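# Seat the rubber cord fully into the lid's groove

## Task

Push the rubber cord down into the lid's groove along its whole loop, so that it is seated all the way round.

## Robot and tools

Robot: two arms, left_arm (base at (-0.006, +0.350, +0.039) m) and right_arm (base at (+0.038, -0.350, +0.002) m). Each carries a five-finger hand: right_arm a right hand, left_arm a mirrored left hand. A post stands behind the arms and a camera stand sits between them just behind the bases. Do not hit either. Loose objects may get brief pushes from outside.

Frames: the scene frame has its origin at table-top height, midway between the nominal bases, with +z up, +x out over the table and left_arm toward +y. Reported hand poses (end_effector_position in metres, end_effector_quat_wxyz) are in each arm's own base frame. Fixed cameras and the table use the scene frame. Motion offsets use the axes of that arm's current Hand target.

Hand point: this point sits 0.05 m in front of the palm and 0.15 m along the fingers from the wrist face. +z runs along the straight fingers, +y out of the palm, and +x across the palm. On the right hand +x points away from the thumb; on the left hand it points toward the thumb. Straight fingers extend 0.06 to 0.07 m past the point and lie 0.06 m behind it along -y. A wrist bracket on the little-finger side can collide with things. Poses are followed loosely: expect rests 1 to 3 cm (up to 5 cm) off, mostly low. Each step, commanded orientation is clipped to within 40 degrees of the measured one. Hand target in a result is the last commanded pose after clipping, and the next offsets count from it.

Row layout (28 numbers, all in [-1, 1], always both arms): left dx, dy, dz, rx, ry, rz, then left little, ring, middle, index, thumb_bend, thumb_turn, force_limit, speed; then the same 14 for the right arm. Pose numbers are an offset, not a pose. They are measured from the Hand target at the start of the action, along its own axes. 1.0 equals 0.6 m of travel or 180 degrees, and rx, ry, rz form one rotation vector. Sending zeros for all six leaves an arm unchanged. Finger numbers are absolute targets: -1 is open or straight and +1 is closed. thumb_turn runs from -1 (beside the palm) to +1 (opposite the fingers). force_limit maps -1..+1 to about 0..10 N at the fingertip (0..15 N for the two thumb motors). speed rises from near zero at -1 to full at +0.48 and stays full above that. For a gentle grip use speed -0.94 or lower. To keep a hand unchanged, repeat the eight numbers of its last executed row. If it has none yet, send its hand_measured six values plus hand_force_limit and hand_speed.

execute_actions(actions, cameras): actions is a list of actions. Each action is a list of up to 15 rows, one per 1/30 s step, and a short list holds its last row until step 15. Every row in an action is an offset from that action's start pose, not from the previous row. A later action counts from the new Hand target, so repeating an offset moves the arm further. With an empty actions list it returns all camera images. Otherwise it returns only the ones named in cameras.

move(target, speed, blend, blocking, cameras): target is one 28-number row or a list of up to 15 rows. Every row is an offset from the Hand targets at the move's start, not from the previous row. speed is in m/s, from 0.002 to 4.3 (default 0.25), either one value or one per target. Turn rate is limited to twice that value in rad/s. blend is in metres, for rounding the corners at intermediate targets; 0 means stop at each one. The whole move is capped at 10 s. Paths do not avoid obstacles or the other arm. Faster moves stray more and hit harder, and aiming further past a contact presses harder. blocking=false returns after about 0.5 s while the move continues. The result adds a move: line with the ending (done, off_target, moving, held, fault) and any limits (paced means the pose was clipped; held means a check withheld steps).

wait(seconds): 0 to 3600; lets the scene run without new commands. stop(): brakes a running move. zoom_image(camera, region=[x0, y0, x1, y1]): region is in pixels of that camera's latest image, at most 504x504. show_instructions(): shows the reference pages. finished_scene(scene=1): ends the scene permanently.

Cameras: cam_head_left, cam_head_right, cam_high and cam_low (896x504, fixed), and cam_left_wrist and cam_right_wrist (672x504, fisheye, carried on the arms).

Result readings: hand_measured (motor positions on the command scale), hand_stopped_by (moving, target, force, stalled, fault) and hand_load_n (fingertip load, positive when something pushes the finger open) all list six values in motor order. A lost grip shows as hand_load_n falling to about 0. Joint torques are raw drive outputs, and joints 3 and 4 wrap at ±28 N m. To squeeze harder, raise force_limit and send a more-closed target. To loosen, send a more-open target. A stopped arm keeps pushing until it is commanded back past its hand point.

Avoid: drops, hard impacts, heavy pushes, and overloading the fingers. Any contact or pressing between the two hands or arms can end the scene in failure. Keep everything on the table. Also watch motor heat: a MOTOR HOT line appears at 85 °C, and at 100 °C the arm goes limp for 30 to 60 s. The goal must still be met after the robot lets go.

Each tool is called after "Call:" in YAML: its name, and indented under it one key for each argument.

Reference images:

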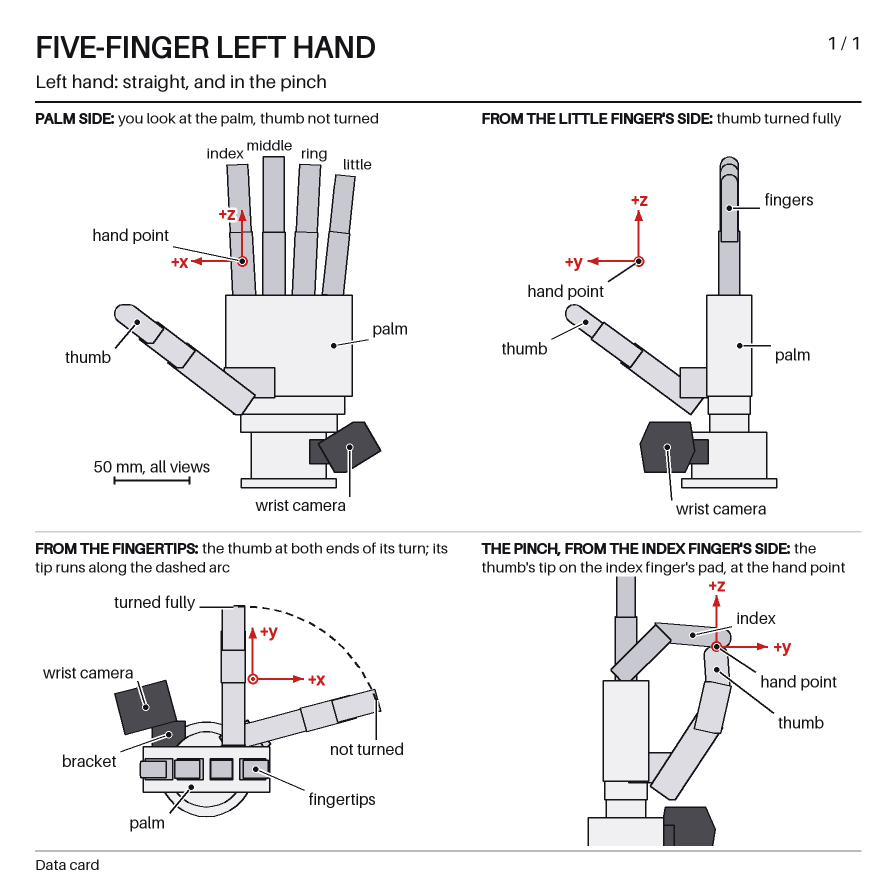

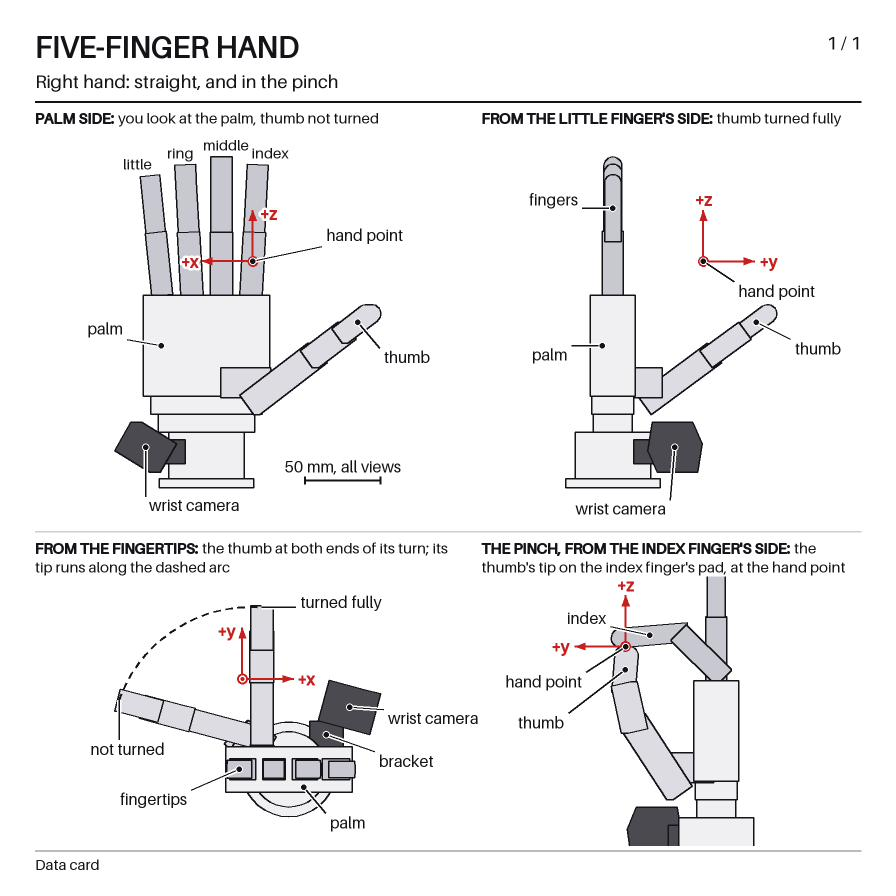

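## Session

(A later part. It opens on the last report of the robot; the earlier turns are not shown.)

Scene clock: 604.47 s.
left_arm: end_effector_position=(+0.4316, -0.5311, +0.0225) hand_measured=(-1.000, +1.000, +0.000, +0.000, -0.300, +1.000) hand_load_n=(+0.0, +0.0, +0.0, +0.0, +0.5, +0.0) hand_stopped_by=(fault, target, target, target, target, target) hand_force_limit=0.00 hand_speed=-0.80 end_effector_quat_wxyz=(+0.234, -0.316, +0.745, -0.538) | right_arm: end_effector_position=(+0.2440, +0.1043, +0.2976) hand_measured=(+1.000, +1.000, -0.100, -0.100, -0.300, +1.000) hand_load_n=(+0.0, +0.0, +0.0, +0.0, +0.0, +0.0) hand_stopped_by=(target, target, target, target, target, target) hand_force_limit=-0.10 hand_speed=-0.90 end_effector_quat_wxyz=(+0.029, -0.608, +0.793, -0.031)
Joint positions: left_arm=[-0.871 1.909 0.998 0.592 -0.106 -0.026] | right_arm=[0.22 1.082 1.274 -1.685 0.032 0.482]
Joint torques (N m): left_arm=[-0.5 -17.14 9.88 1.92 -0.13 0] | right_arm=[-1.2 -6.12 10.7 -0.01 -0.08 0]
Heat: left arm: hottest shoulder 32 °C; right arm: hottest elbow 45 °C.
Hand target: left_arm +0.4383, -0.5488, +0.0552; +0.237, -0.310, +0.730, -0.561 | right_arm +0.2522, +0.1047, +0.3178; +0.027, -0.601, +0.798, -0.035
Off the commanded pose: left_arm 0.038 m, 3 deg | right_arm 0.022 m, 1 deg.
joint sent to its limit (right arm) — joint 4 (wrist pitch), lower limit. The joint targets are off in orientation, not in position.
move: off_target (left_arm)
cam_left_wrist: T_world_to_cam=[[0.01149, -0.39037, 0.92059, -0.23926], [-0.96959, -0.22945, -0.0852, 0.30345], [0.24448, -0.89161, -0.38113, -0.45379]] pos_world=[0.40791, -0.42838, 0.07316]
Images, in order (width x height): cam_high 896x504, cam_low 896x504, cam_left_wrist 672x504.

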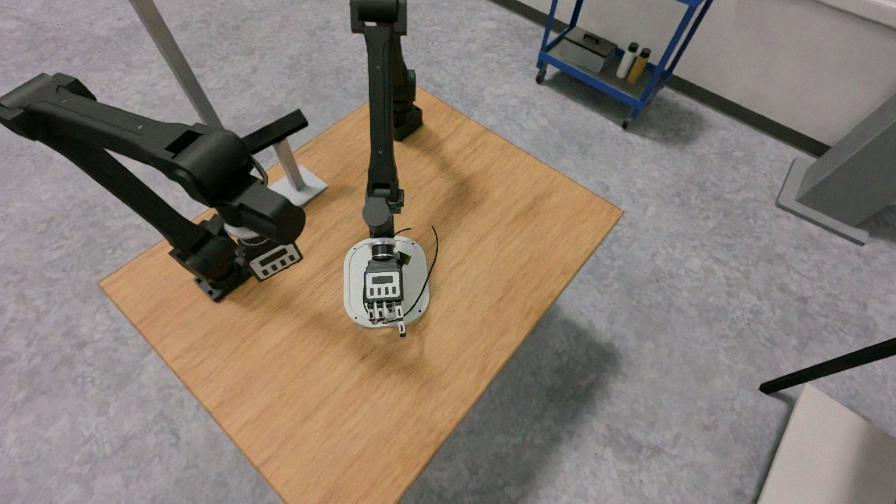

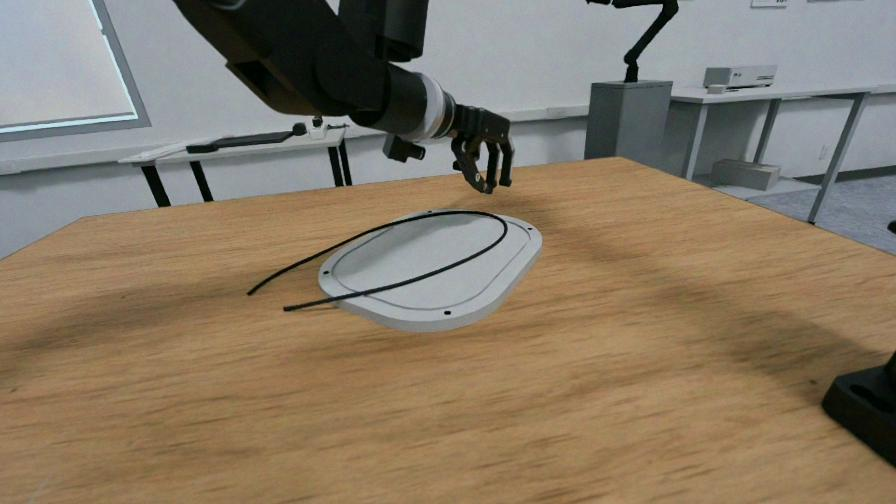

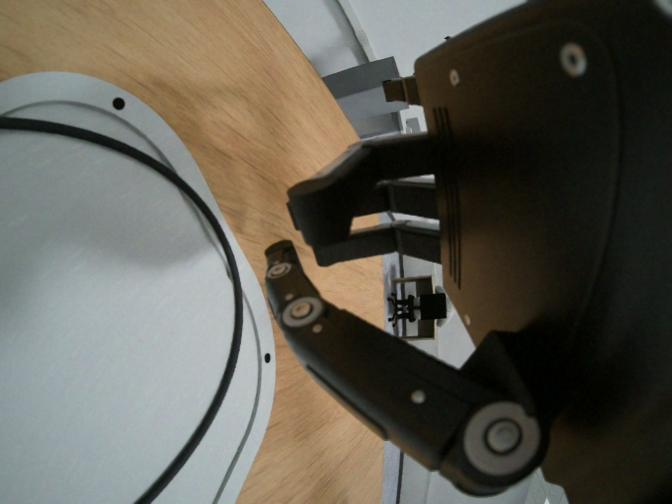

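Call:
move:
  target:
    - [0,-0.0966,-0.0259,0,0,0,-1,1,0.0,0.0,-0.3,1,0.0,-0.8,0,0,0,0,0,0,1,1,-0.1,-0.1,-0.3,1,-0.1,-0.9]
    - [-0.1843,-0.1257,-0.7273,-0.1814,-0.1064,-0.0645,-1,1,0.0,0.0,-0.3,1,0.0,-0.8,0,0,0,0,0,0,1,1,-0.1,-0.1,-0.3,1,-0.1,-0.9]
  cameras: ["all"]
  speed: [0.1,0.2]
  blend: 0.03

Call:
zoom_image:
  camera: "cam_high"
  region: [330, 215, 450, 335]

Scene clock: 659.83 s.
left_arm: end_effector_position=(+0.2178, -0.1854, +0.2153) hand_measured=(-1.000, +1.000, +0.000, +0.000, -0.300, +1.000) hand_load_n=(+0.0, +0.0, +0.0, +0.0, +0.0, +0.0) hand_stopped_by=(fault, target, target, target, target, target) hand_force_limit=0.00 hand_speed=-0.80 end_effector_quat_wxyz=(+0.195, -0.520, +0.784, -0.277) | right_arm: end_effector_position=(+0.2440, +0.1043, +0.2976) hand_measured=(+1.000, +1.000, -0.100, -0.100, -0.300, +1.000) hand_load_n=(+0.0, +0.0, +0.0, +0.0, +0.0, +0.0) hand_stopped_by=(target, target, target, target, target, target) hand_force_limit=-0.10 hand_speed=-0.90 end_effector_quat_wxyz=(+0.029, -0.608, +0.793, -0.031)
Joint positions: left_arm=[-0.691 0.707 0.796 -0.995 -0.201 -0.222] | right_arm=[0.22 1.082 1.274 -1.685 0.032 0.482]
Joint torques (N m): left_arm=[1.2 -0.91 13.93 1.33 -0.18 -0.02] | right_arm=[-1.14 -6.18 10.71 -0.02 -0.08 0]
Heat: left arm: hottest elbow 33 °C; right arm: hottest elbow 45 °C.
Hand target: left_arm +0.2262, -0.1896, +0.2407; +0.201, -0.522, +0.774, -0.297 | right_arm +0.2522, +0.1047, +0.3178; +0.027, -0.601, +0.798, -0.035
Off the commanded pose: left_arm 0.027 m, 3 deg | right_arm 0.022 m, 1 deg.
joint sent to its limit (right arm) — joint 4 (wrist pitch), lower limit. The joint targets are off in orientation, not in position.
move: off_target (left_arm); blend cut to 0.0299 m at target 1
cam_left_wrist: T_world_to_cam=[[0.5662, -0.53547, 0.62665, -0.36374], [-0.78433, -0.58377, 0.20983, 0.02231], [0.25346, -0.61031, -0.75052, 0.10998]] pos_world=[0.19557, -0.11463, 0.30579]
cam_right_wrist: T_world_to_cam=[[-0.99778, 0.03549, -0.05639, 0.25416], [0.00384, 0.87555, 0.48311, -0.23363], [0.06652, 0.48182, -0.87374, 0.30761]] pos_world=[0.23403, 0.04732, 0.39597]

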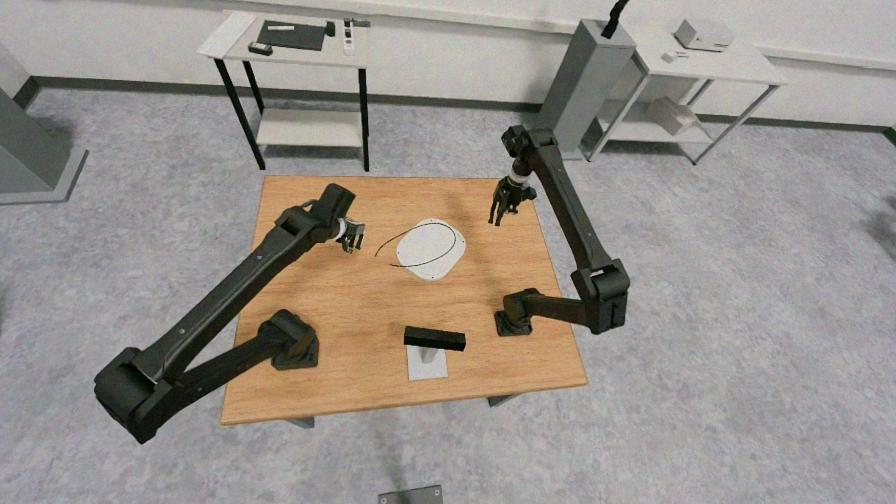

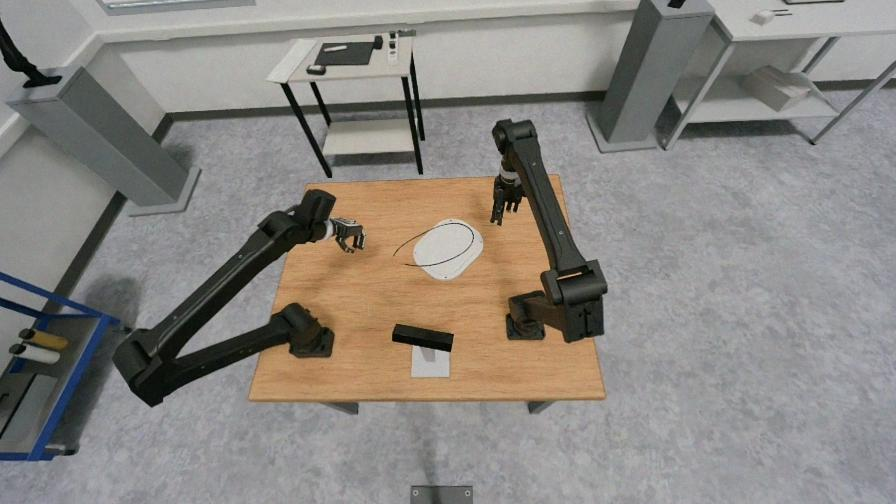

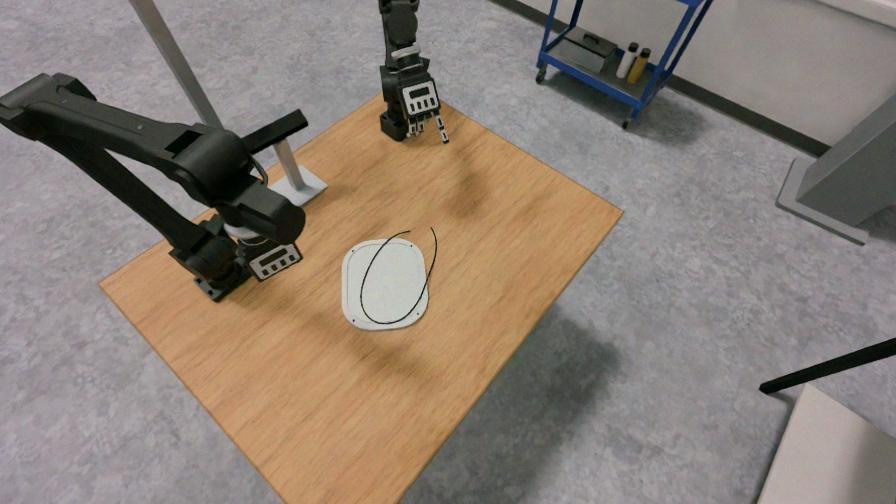

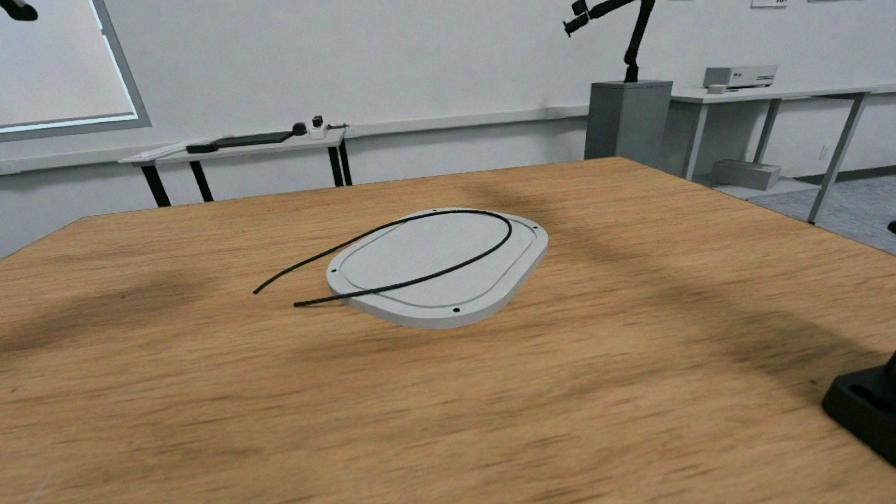

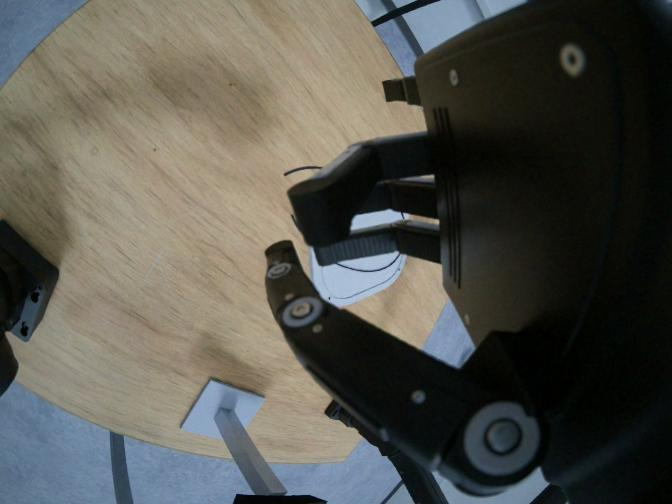

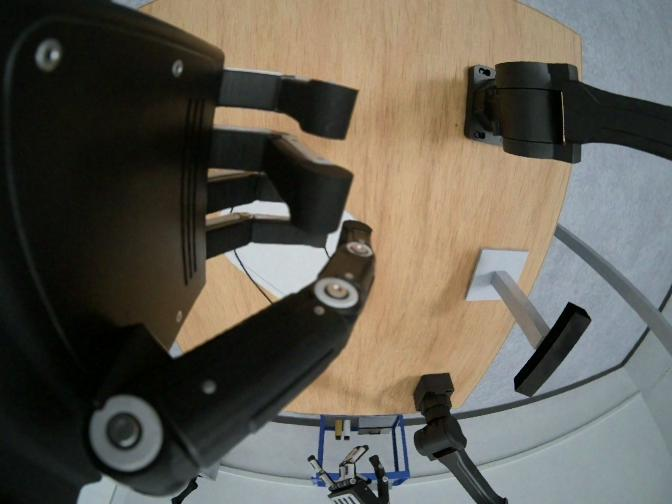

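Scaled by 4.200 from the camera's image (finer frame: 1280x720).

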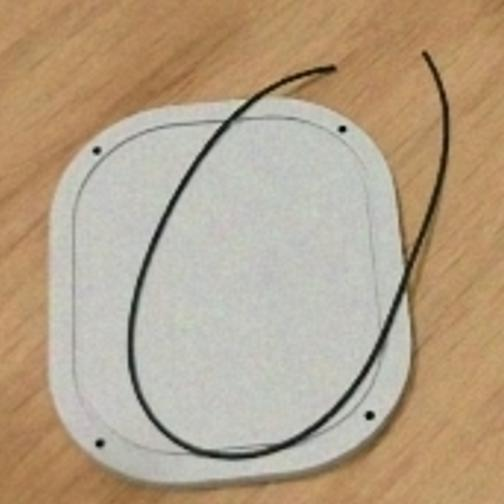

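Call:
move:
  target:
    - [0,0,0,0,0,0,-1,1,0.0,0.0,-0.3,1,0.0,-0.8,0,0,0,0,0,0,1,1,-0.1,-0.1,-1,-1,-0.1,-0.4]
    - [0,0,0,0,0,0,-1,1,0.0,0.0,-0.3,1,0.0,-0.8,-0.2682,-0.0052,0.3482,0.0536,-0.0347,-0.1969,1,1,-0.1,-0.1,-1,-1,-0.1,-0.4]
    - [0,0,0,0,0,0,-1,1,0.0,0.0,-0.3,1,0.0,-0.8,-0.2682,-0.0052,0.3482,0.0536,-0.0347,-0.1969,-1,1,1,1,-1,-1,-0.1,-0.4]
  cameras: ["cam_right_wrist","cam_high","cam_low"]
  speed: 0.1

Scene clock: 719.17 s.
left_arm: end_effector_position=(+0.2178, -0.1854, +0.2153) hand_measured=(-1.000, +1.000, +0.000, +0.000, -0.300, +1.000) hand_load_n=(+0.0, +0.0, +0.0, +0.0, +0.0, +0.0) hand_stopped_by=(fault, target, target, target, target, target) hand_force_limit=0.00 hand_speed=-0.80 end_effector_quat_wxyz=(+0.195, -0.520, +0.784, -0.277) | right_arm: end_effector_position=(+0.3166, +0.2511, +0.1121) hand_measured=(-1.000, +1.000, +1.000, +1.000, -1.000, -1.000) hand_load_n=(+0.0, +0.0, +0.5, +0.0, +0.0, +0.0) hand_stopped_by=(target, target, target, target, target, target) hand_force_limit=-0.10 hand_speed=-0.40 end_effector_quat_wxyz=(-0.105, +0.808, -0.575, +0.073)
Joint positions: left_arm=[-0.691 0.707 0.796 -0.995 -0.201 -0.222] | right_arm=[0.591 1.404 1.061 -0.98 0.062 0.249]
Joint torques (N m): left_arm=[1.03 -1.55 14.11 1.31 -0.14 0.01] | right_arm=[-0.38 -10.7 7.02 1.11 -0.02 -0.14]
Motor temperatures (°C): left_arm=[27 30 37 27 25 25] | right_arm=[28 27 45 26 25 27]
Heat: left arm: hottest elbow 37 °C; right arm: hottest elbow 45 °C.
Hand target: left_arm +0.2262, -0.1896, +0.2407; +0.201, -0.522, +0.774, -0.297 | right_arm +0.3173, +0.2534, +0.1100; -0.107, +0.812, -0.569, +0.075
Off the commanded pose: left_arm 0.027 m, 3 deg | right_arm 0.003 m, 1 deg.
move: done
cam_right_wrist: T_world_to_cam=[[-0.82239, -0.5244, -0.22063, 0.41436], [-0.56438, 0.70308, 0.4326, -0.04398], [-0.07174, 0.48029, -0.87417, 0.11415]] pos_world=[0.32414, 0.19339, 0.21023]
Images, in order (width x height): cam_high 896x504, cam_low 896x504, cam_right_wrist 672x504.

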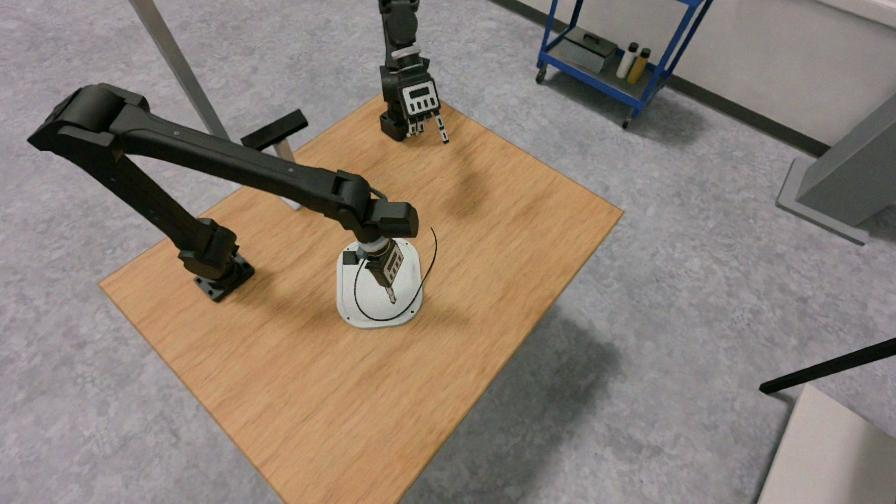

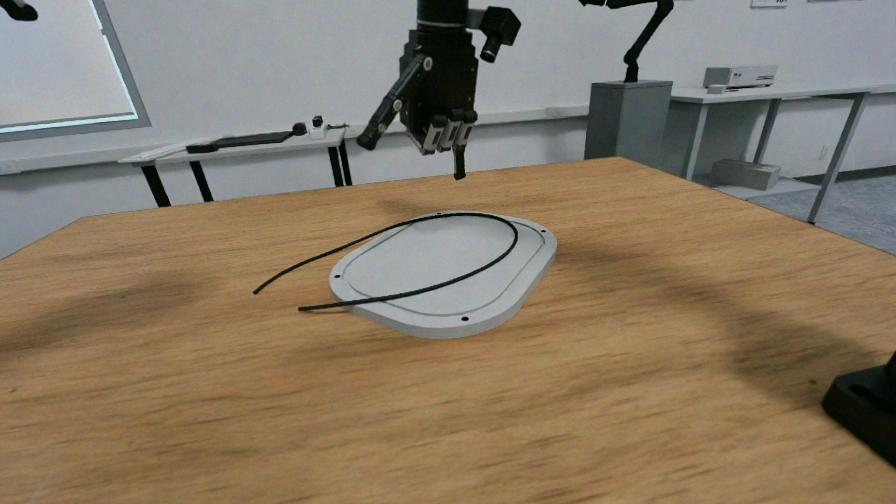

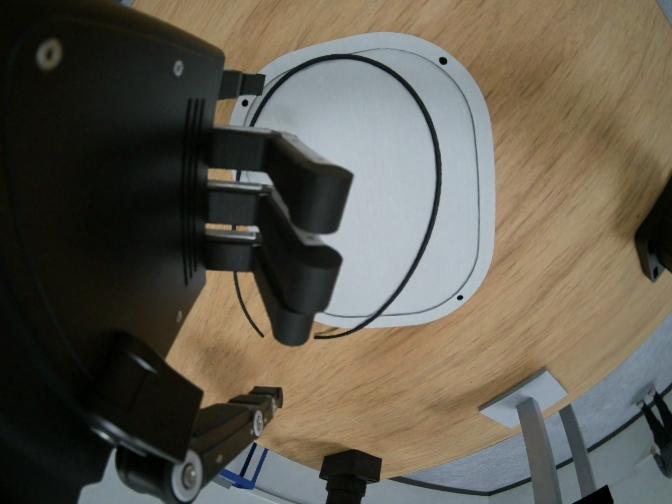

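Call:
zoom_image:
  camera: "cam_right_wrist"
  region: [180, 10, 520, 350]

Scaled by 1.482 from the camera's image (finer frame: 960x720).

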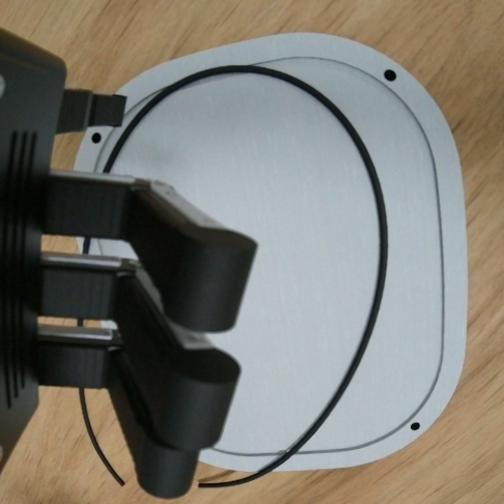

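Call:
zoom_image:
  camera: "cam_right_wrist"
  region: [230, 20, 400, 140]

Call:
zoom_image:
  camera: "cam_high"
  region: [330, 225, 450, 335]

Scaled by 2.965 from the camera's image (finer frame: 960x720).

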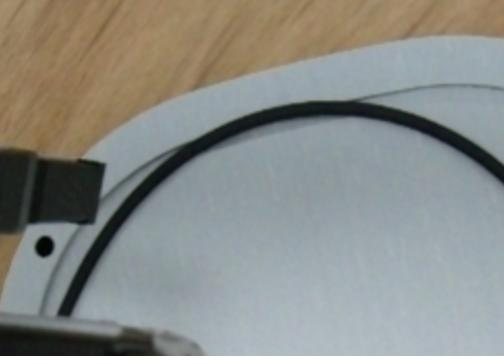

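Scaled by 4.200 from the camera's image (finer frame: 1280x720).

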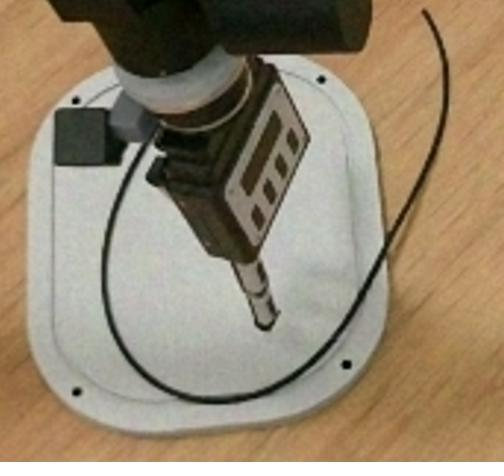

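Call:
zoom_image:
  camera: "cam_right_wrist"
  region: [200, 50, 300, 130]

Scaled by 5.040 from the camera's image (finer frame: 960x720).

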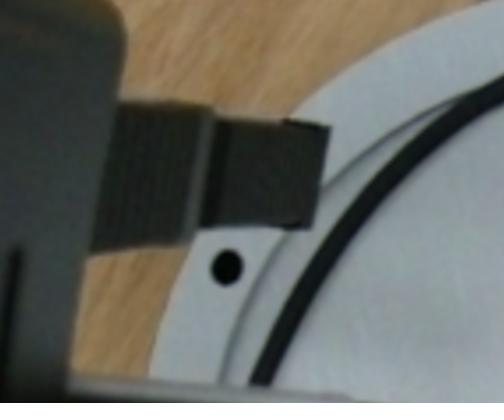

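Call:
move:
  target: [0,0,0,0,0,0,-1,1,0.0,0.0,-0.3,1,0.0,-0.8,0.0613,0.0705,0.0673,0,0,0,-1,1,1,1,-1,-1,-0.1,-0.4]
  cameras: ["cam_right_wrist","cam_high","cam_low"]
  speed: 0.06

Call:
zoom_image:
  camera: "cam_right_wrist"
  region: [200, 20, 360, 140]

Call:
zoom_image:
  camera: "cam_low"
  region: [420, 150, 580, 270]

Scene clock: 774.57 s.
left_arm: end_effector_position=(+0.2178, -0.1854, +0.2153) hand_measured=(-1.000, +1.000, +0.000, +0.000, -0.300, +1.000) hand_load_n=(+0.0, +0.0, +0.0, +0.0, +0.0, +0.0) hand_stopped_by=(fault, target, target, target, target, target) hand_force_limit=0.00 hand_speed=-0.80 end_effector_quat_wxyz=(+0.195, -0.520, +0.784, -0.277) | right_arm: end_effector_position=(+0.2982, +0.2102, +0.0582) hand_measured=(-1.000, +1.000, +1.000, +1.000, -1.000, -1.000) hand_load_n=(+0.0, +0.0, +0.0, +0.0, +0.0, +0.0) hand_stopped_by=(target, target, target, target, target, target) hand_force_limit=-0.10 hand_speed=-0.40 end_effector_quat_wxyz=(-0.099, +0.813, -0.570, +0.072)
Joint positions: left_arm=[-0.691 0.707 0.796 -0.995 -0.201 -0.222] | right_arm=[0.528 1.377 0.88 -0.833 0.047 0.175]
Joint torques (N m): left_arm=[0.85 -1.55 13.89 1.37 -0.15 0] | right_arm=[-1.38 -10.75 6.34 1.14 -0.18 -0.14]
Motor temperatures (°C): left_arm=[27 29 38 27 25 25] | right_arm=[28 27 40 26 25 27]
Heat: left arm: hottest elbow 38 °C; right arm: hottest elbow 40 °C.
Hand target: left_arm +0.2262, -0.1896, +0.2407; +0.201, -0.522, +0.774, -0.297 | right_arm +0.3013, +0.2085, +0.0600; -0.107, +0.812, -0.569, +0.075
Off the commanded pose: left_arm 0.027 m, 3 deg | right_arm 0.004 m, 1 deg.
move: done
cam_right_wrist: T_world_to_cam=[[-0.81772, -0.53611, -0.20959, 0.36637], [-0.56942, 0.70012, 0.43081, -0.00003], [-0.08422, 0.47162, -0.87777, 0.09106]] pos_world=[0.30724, 0.15349, 0.15673]
Images, in order (width x height): cam_high 896x504, cam_low 896x504, cam_right_wrist 672x504.

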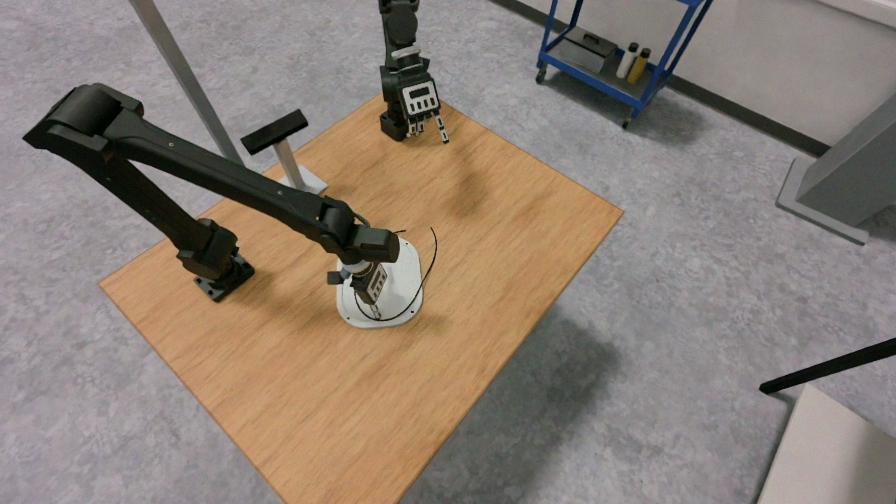

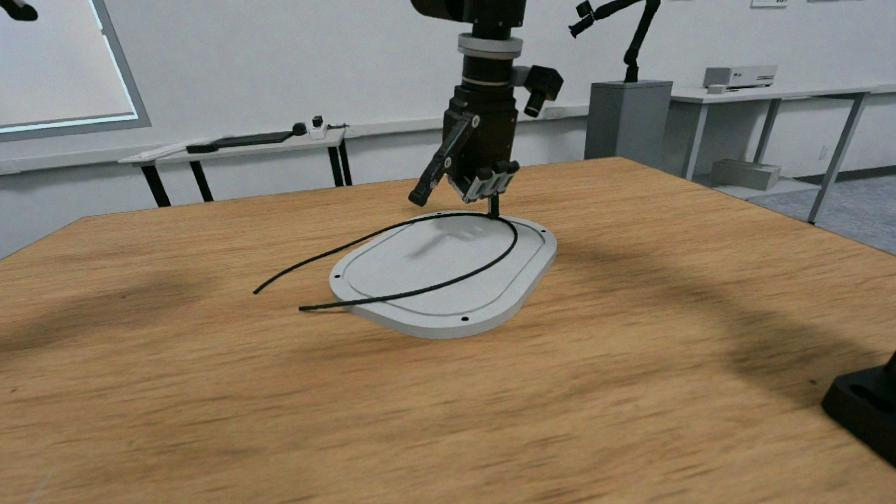

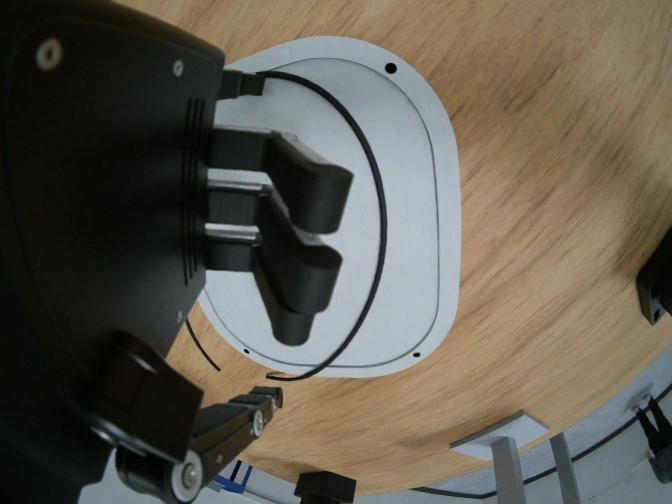

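Scaled by 3.150 from the camera's image (finer frame: 960x720).

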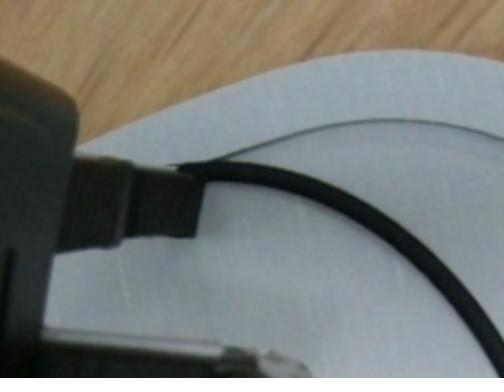

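Scaled by 3.150 from the camera's image (finer frame: 1280x720).

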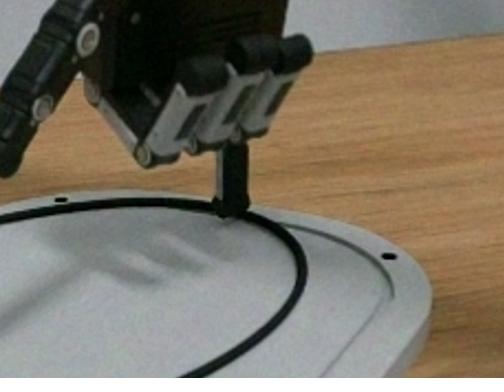

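Call:
execute_actions:
  actions: []

Scene clock: 798.33 s.
left_arm: end_effector_position=(+0.2178, -0.1854, +0.2153) hand_measured=(-1.000, +1.000, +0.000, +0.000, -0.300, +1.000) hand_load_n=(+0.0, +0.0, +0.0, +0.0, +0.0, +0.0) hand_stopped_by=(fault, target, target, target, target, target) hand_force_limit=0.00 hand_speed=-0.80 end_effector_quat_wxyz=(+0.195, -0.520, +0.784, -0.277) | right_arm: end_effector_position=(+0.2982, +0.2102, +0.0582) hand_measured=(-1.000, +1.000, +1.000, +1.000, -1.000, -1.000) hand_load_n=(+0.0, +0.0, +0.0, +0.0, +0.0, +0.0) hand_stopped_by=(target, target, target, target, target, target) hand_force_limit=-0.10 hand_speed=-0.40 end_effector_quat_wxyz=(-0.099, +0.813, -0.570, +0.072)
Joint positions: left_arm=[-0.691 0.707 0.796 -0.995 -0.201 -0.222] | right_arm=[0.528 1.377 0.88 -0.833 0.047 0.175]
Joint velocities: within noise
Joint torques (N m): left_arm=[1.73 -1.32 14 1.59 -0.14 0] | right_arm=[-1.32 -10.75 6.32 1.14 -0.18 -0.14]
Motor temperatures (°C): left_arm=[27 29 39 26 25 25] | right_arm=[28 27 39 26 25 27]
Heat: left arm: hottest elbow 39 °C; right arm: hottest elbow 39 °C.
Hand target: left_arm +0.2262, -0.1896, +0.2407; +0.201, -0.522, +0.774, -0.297 | right_arm +0.3013, +0.2085, +0.0600; -0.107, +0.812, -0.569, +0.075
Off the commanded pose: left_arm 0.027 m, 3 deg | right_arm 0.004 m, 1 deg.
camera_calibration:
cam_left_wrist: T_world_to_cam=[[0.5662, -0.53547, 0.62665, -0.36374], [-0.78433, -0.58377, 0.20983, 0.02231], [0.25346, -0.61031, -0.75052, 0.10998]] pos_world=[0.19557, -0.11463, 0.30579]
cam_right_wrist: T_world_to_cam=[[-0.81735, -0.5367, -0.20952, 0.36633], [-0.56991, 0.6998, 0.43067, 0.00019], [-0.08452, 0.47142, -0.87785, 0.0912]] pos_world=[0.30724, 0.15349, 0.15673]

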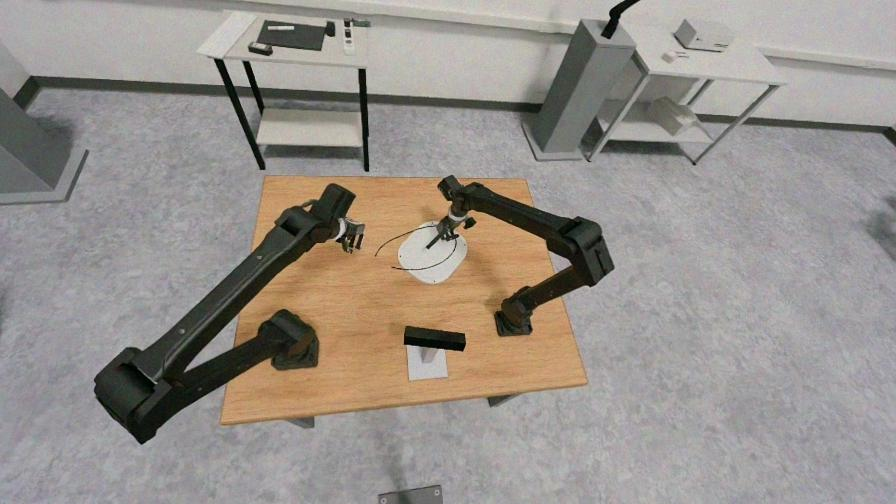

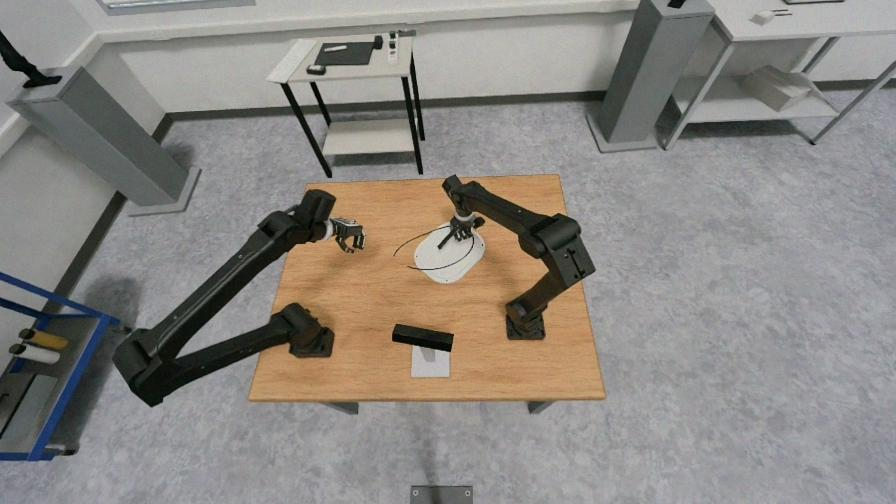

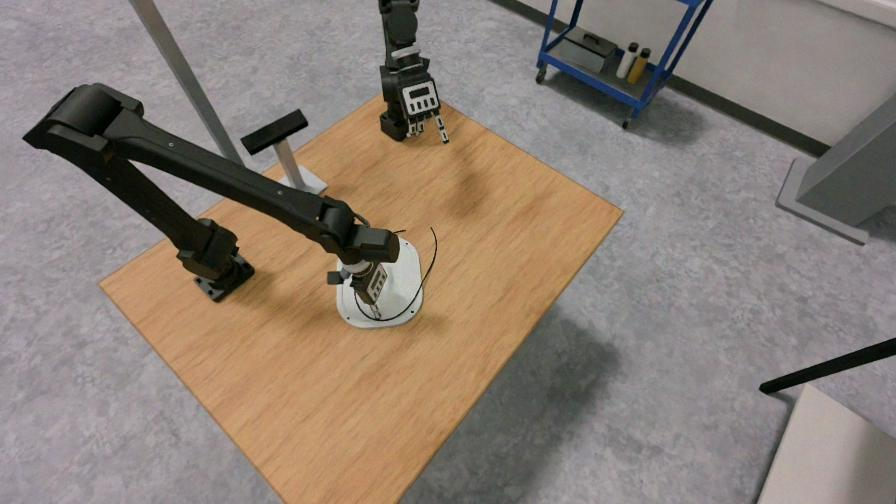

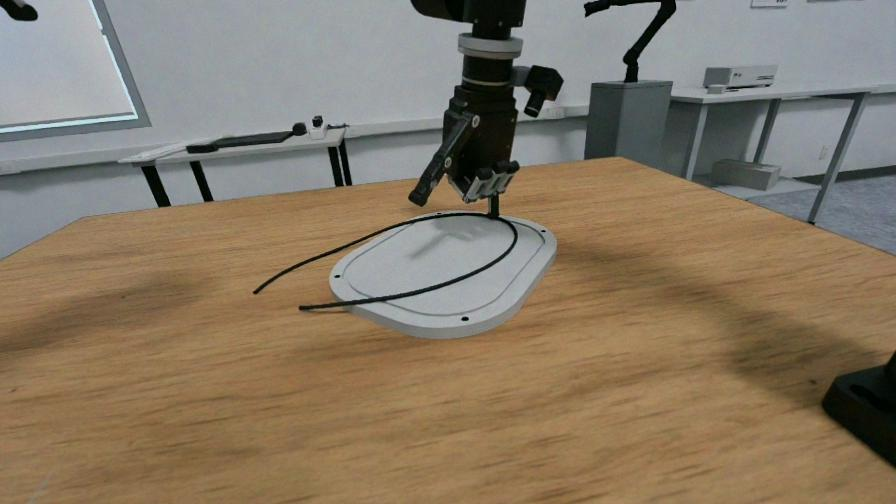

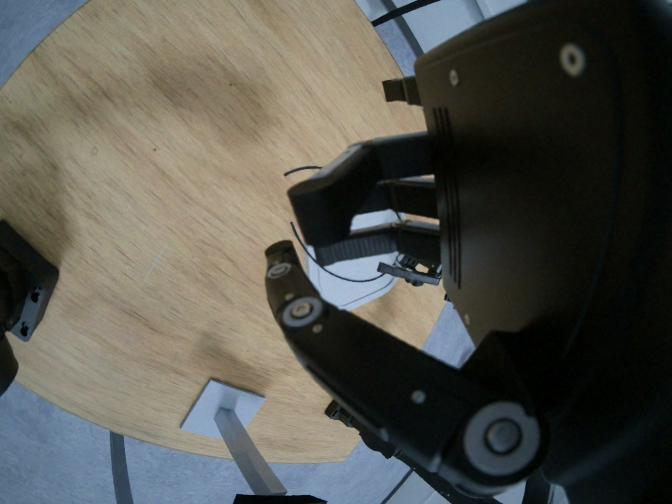

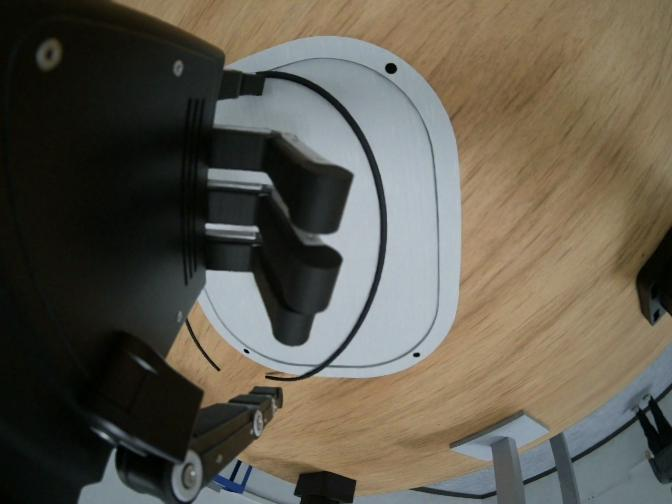

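Call:
zoom_image:
  camera: "cam_right_wrist"
  region: [200, 30, 460, 220]

Call:
zoom_image:
  camera: "cam_high"
  region: [330, 215, 450, 335]

Scaled by 1.938 from the camera's image (finer frame: 960x720).

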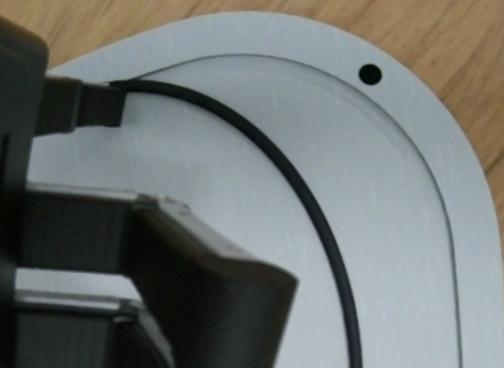

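Scaled by 4.200 from the camera's image (finer frame: 1280x720).

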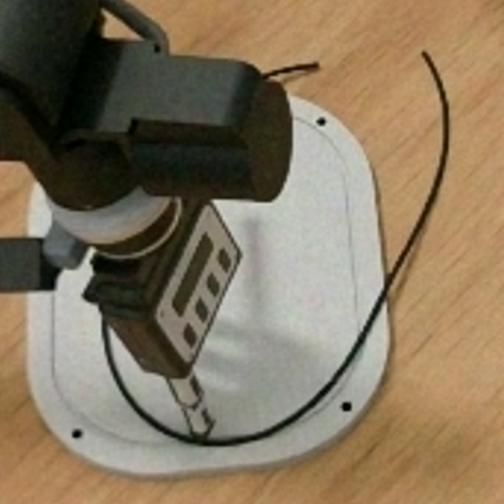

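Call:
zoom_image:
  camera: "cam_right_wrist"
  region: [340, 60, 480, 165]

Call:
zoom_image:
  camera: "cam_right_wrist"
  region: [210, 50, 310, 125]

Scaled by 3.600 from the camera's image (finer frame: 960x720).

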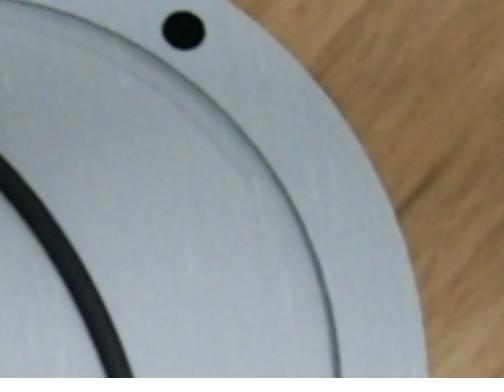

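Scaled by 5.040 from the camera's image (finer frame: 960x720).

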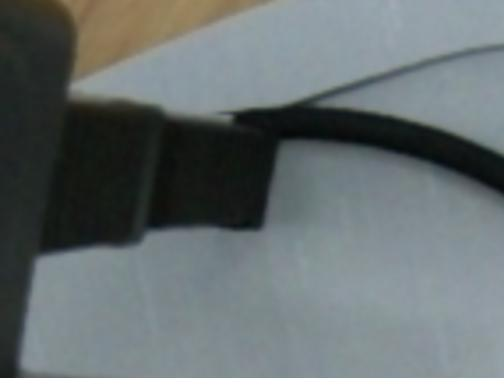

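Call:
zoom_image:
  camera: "cam_low"
  region: [430, 170, 570, 260]

Call:
zoom_image:
  camera: "cam_high"
  region: [350, 290, 420, 335]

Scaled by 3.600 from the camera's image (finer frame: 1280x720).

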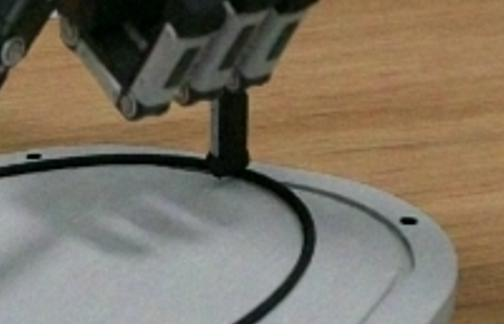

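Scaled by 7.200 from the camera's image (finer frame: 1280x720).

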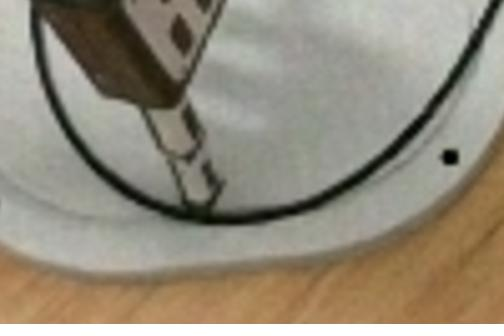

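Call:
move:
  target: [0,0,0,0,0,0,-1,1,0,0,-0.3,1,0,-0.8, 0.006,-0.0003,0.0105,0,0,0,-1,1,1,1,-1,-1,-0.1,-0.4]
  speed: 0.05
  cameras: ["cam_low","cam_high","cam_right_wrist"]

Scene clock: 845.47 s.
left_arm: end_effector_position=(+0.2178, -0.1854, +0.2153) hand_measured=(-1.000, +1.000, +0.000, +0.000, -0.300, +1.000) hand_load_n=(+0.0, +0.0, +0.0, +0.0, +0.0, +0.0) hand_stopped_by=(fault, target, target, target, target, target) hand_force_limit=0.00 hand_speed=-0.80 end_effector_quat_wxyz=(+0.195, -0.520, +0.784, -0.277) | right_arm: end_effector_position=(+0.3014, +0.2079, +0.0568) hand_measured=(-1.000, +1.000, +1.000, +1.000, -1.000, -1.000) hand_load_n=(-1.0, -0.5, +0.0, +0.0, +0.0, +0.0) hand_stopped_by=(target, target, target, target, target, target) hand_force_limit=-0.10 hand_speed=-0.40 end_effector_quat_wxyz=(-0.103, +0.812, -0.570, +0.074)
Joint positions: left_arm=[-0.691 0.707 0.796 -0.995 -0.201 -0.222] | right_arm=[0.519 1.377 0.876 -0.819 0.045 0.167]
Joint torques (N m): left_arm=[1.61 -1.55 14.06 1.33 -0.11 -0.01] | right_arm=[-1.38 -9.76 6.2 1.36 -0.2 -0.16]
Heat: left arm: hottest elbow 39 °C; right arm: hottest elbow 39 °C.
Hand target: left_arm +0.2262, -0.1896, +0.2407; +0.201, -0.522, +0.774, -0.297 | right_arm +0.3042, +0.2057, +0.0540; -0.107, +0.812, -0.569, +0.075
Off the commanded pose: left_arm 0.027 m, 3 deg | right_arm 0.004 m, 1 deg.
move: done
cam_right_wrist: T_world_to_cam=[[-0.81708, -0.53382, -0.21776, 0.36714], [-0.57133, 0.69915, 0.42984, 0.00481], [-0.07721, 0.47563, -0.87625, 0.08816]] pos_world=[0.30954, 0.15069, 0.15513]
Images, in order (width x height): cam_high 896x504, cam_low 896x504, cam_right_wrist 672x504.

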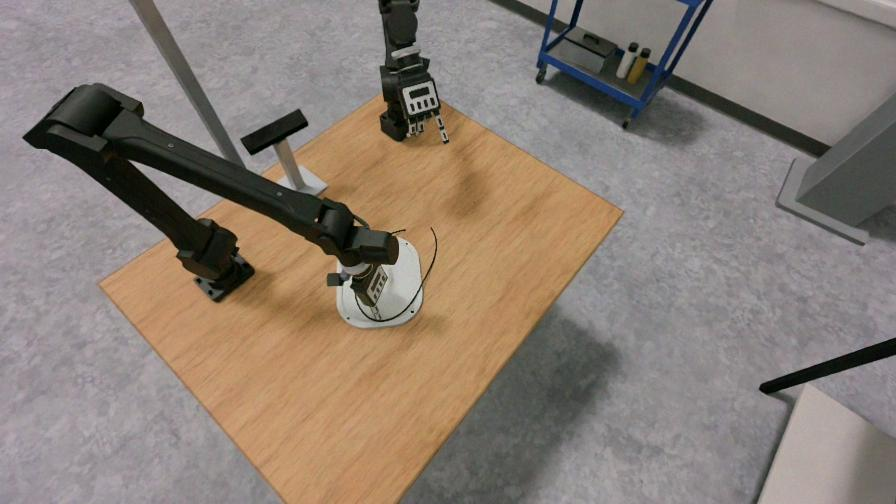

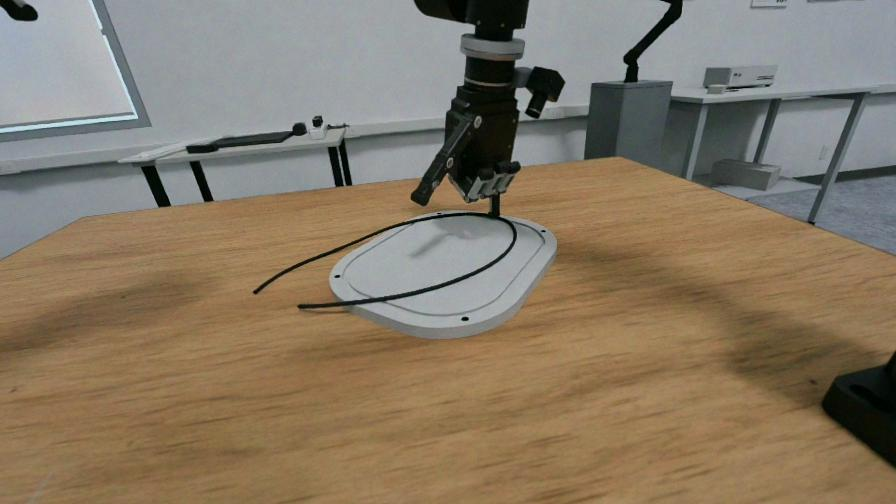

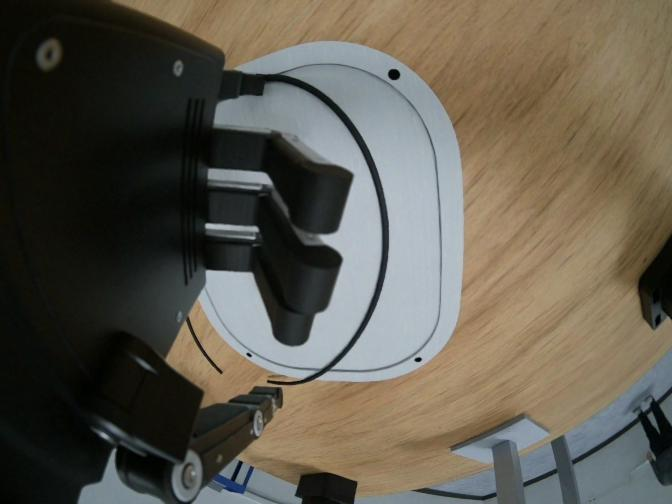

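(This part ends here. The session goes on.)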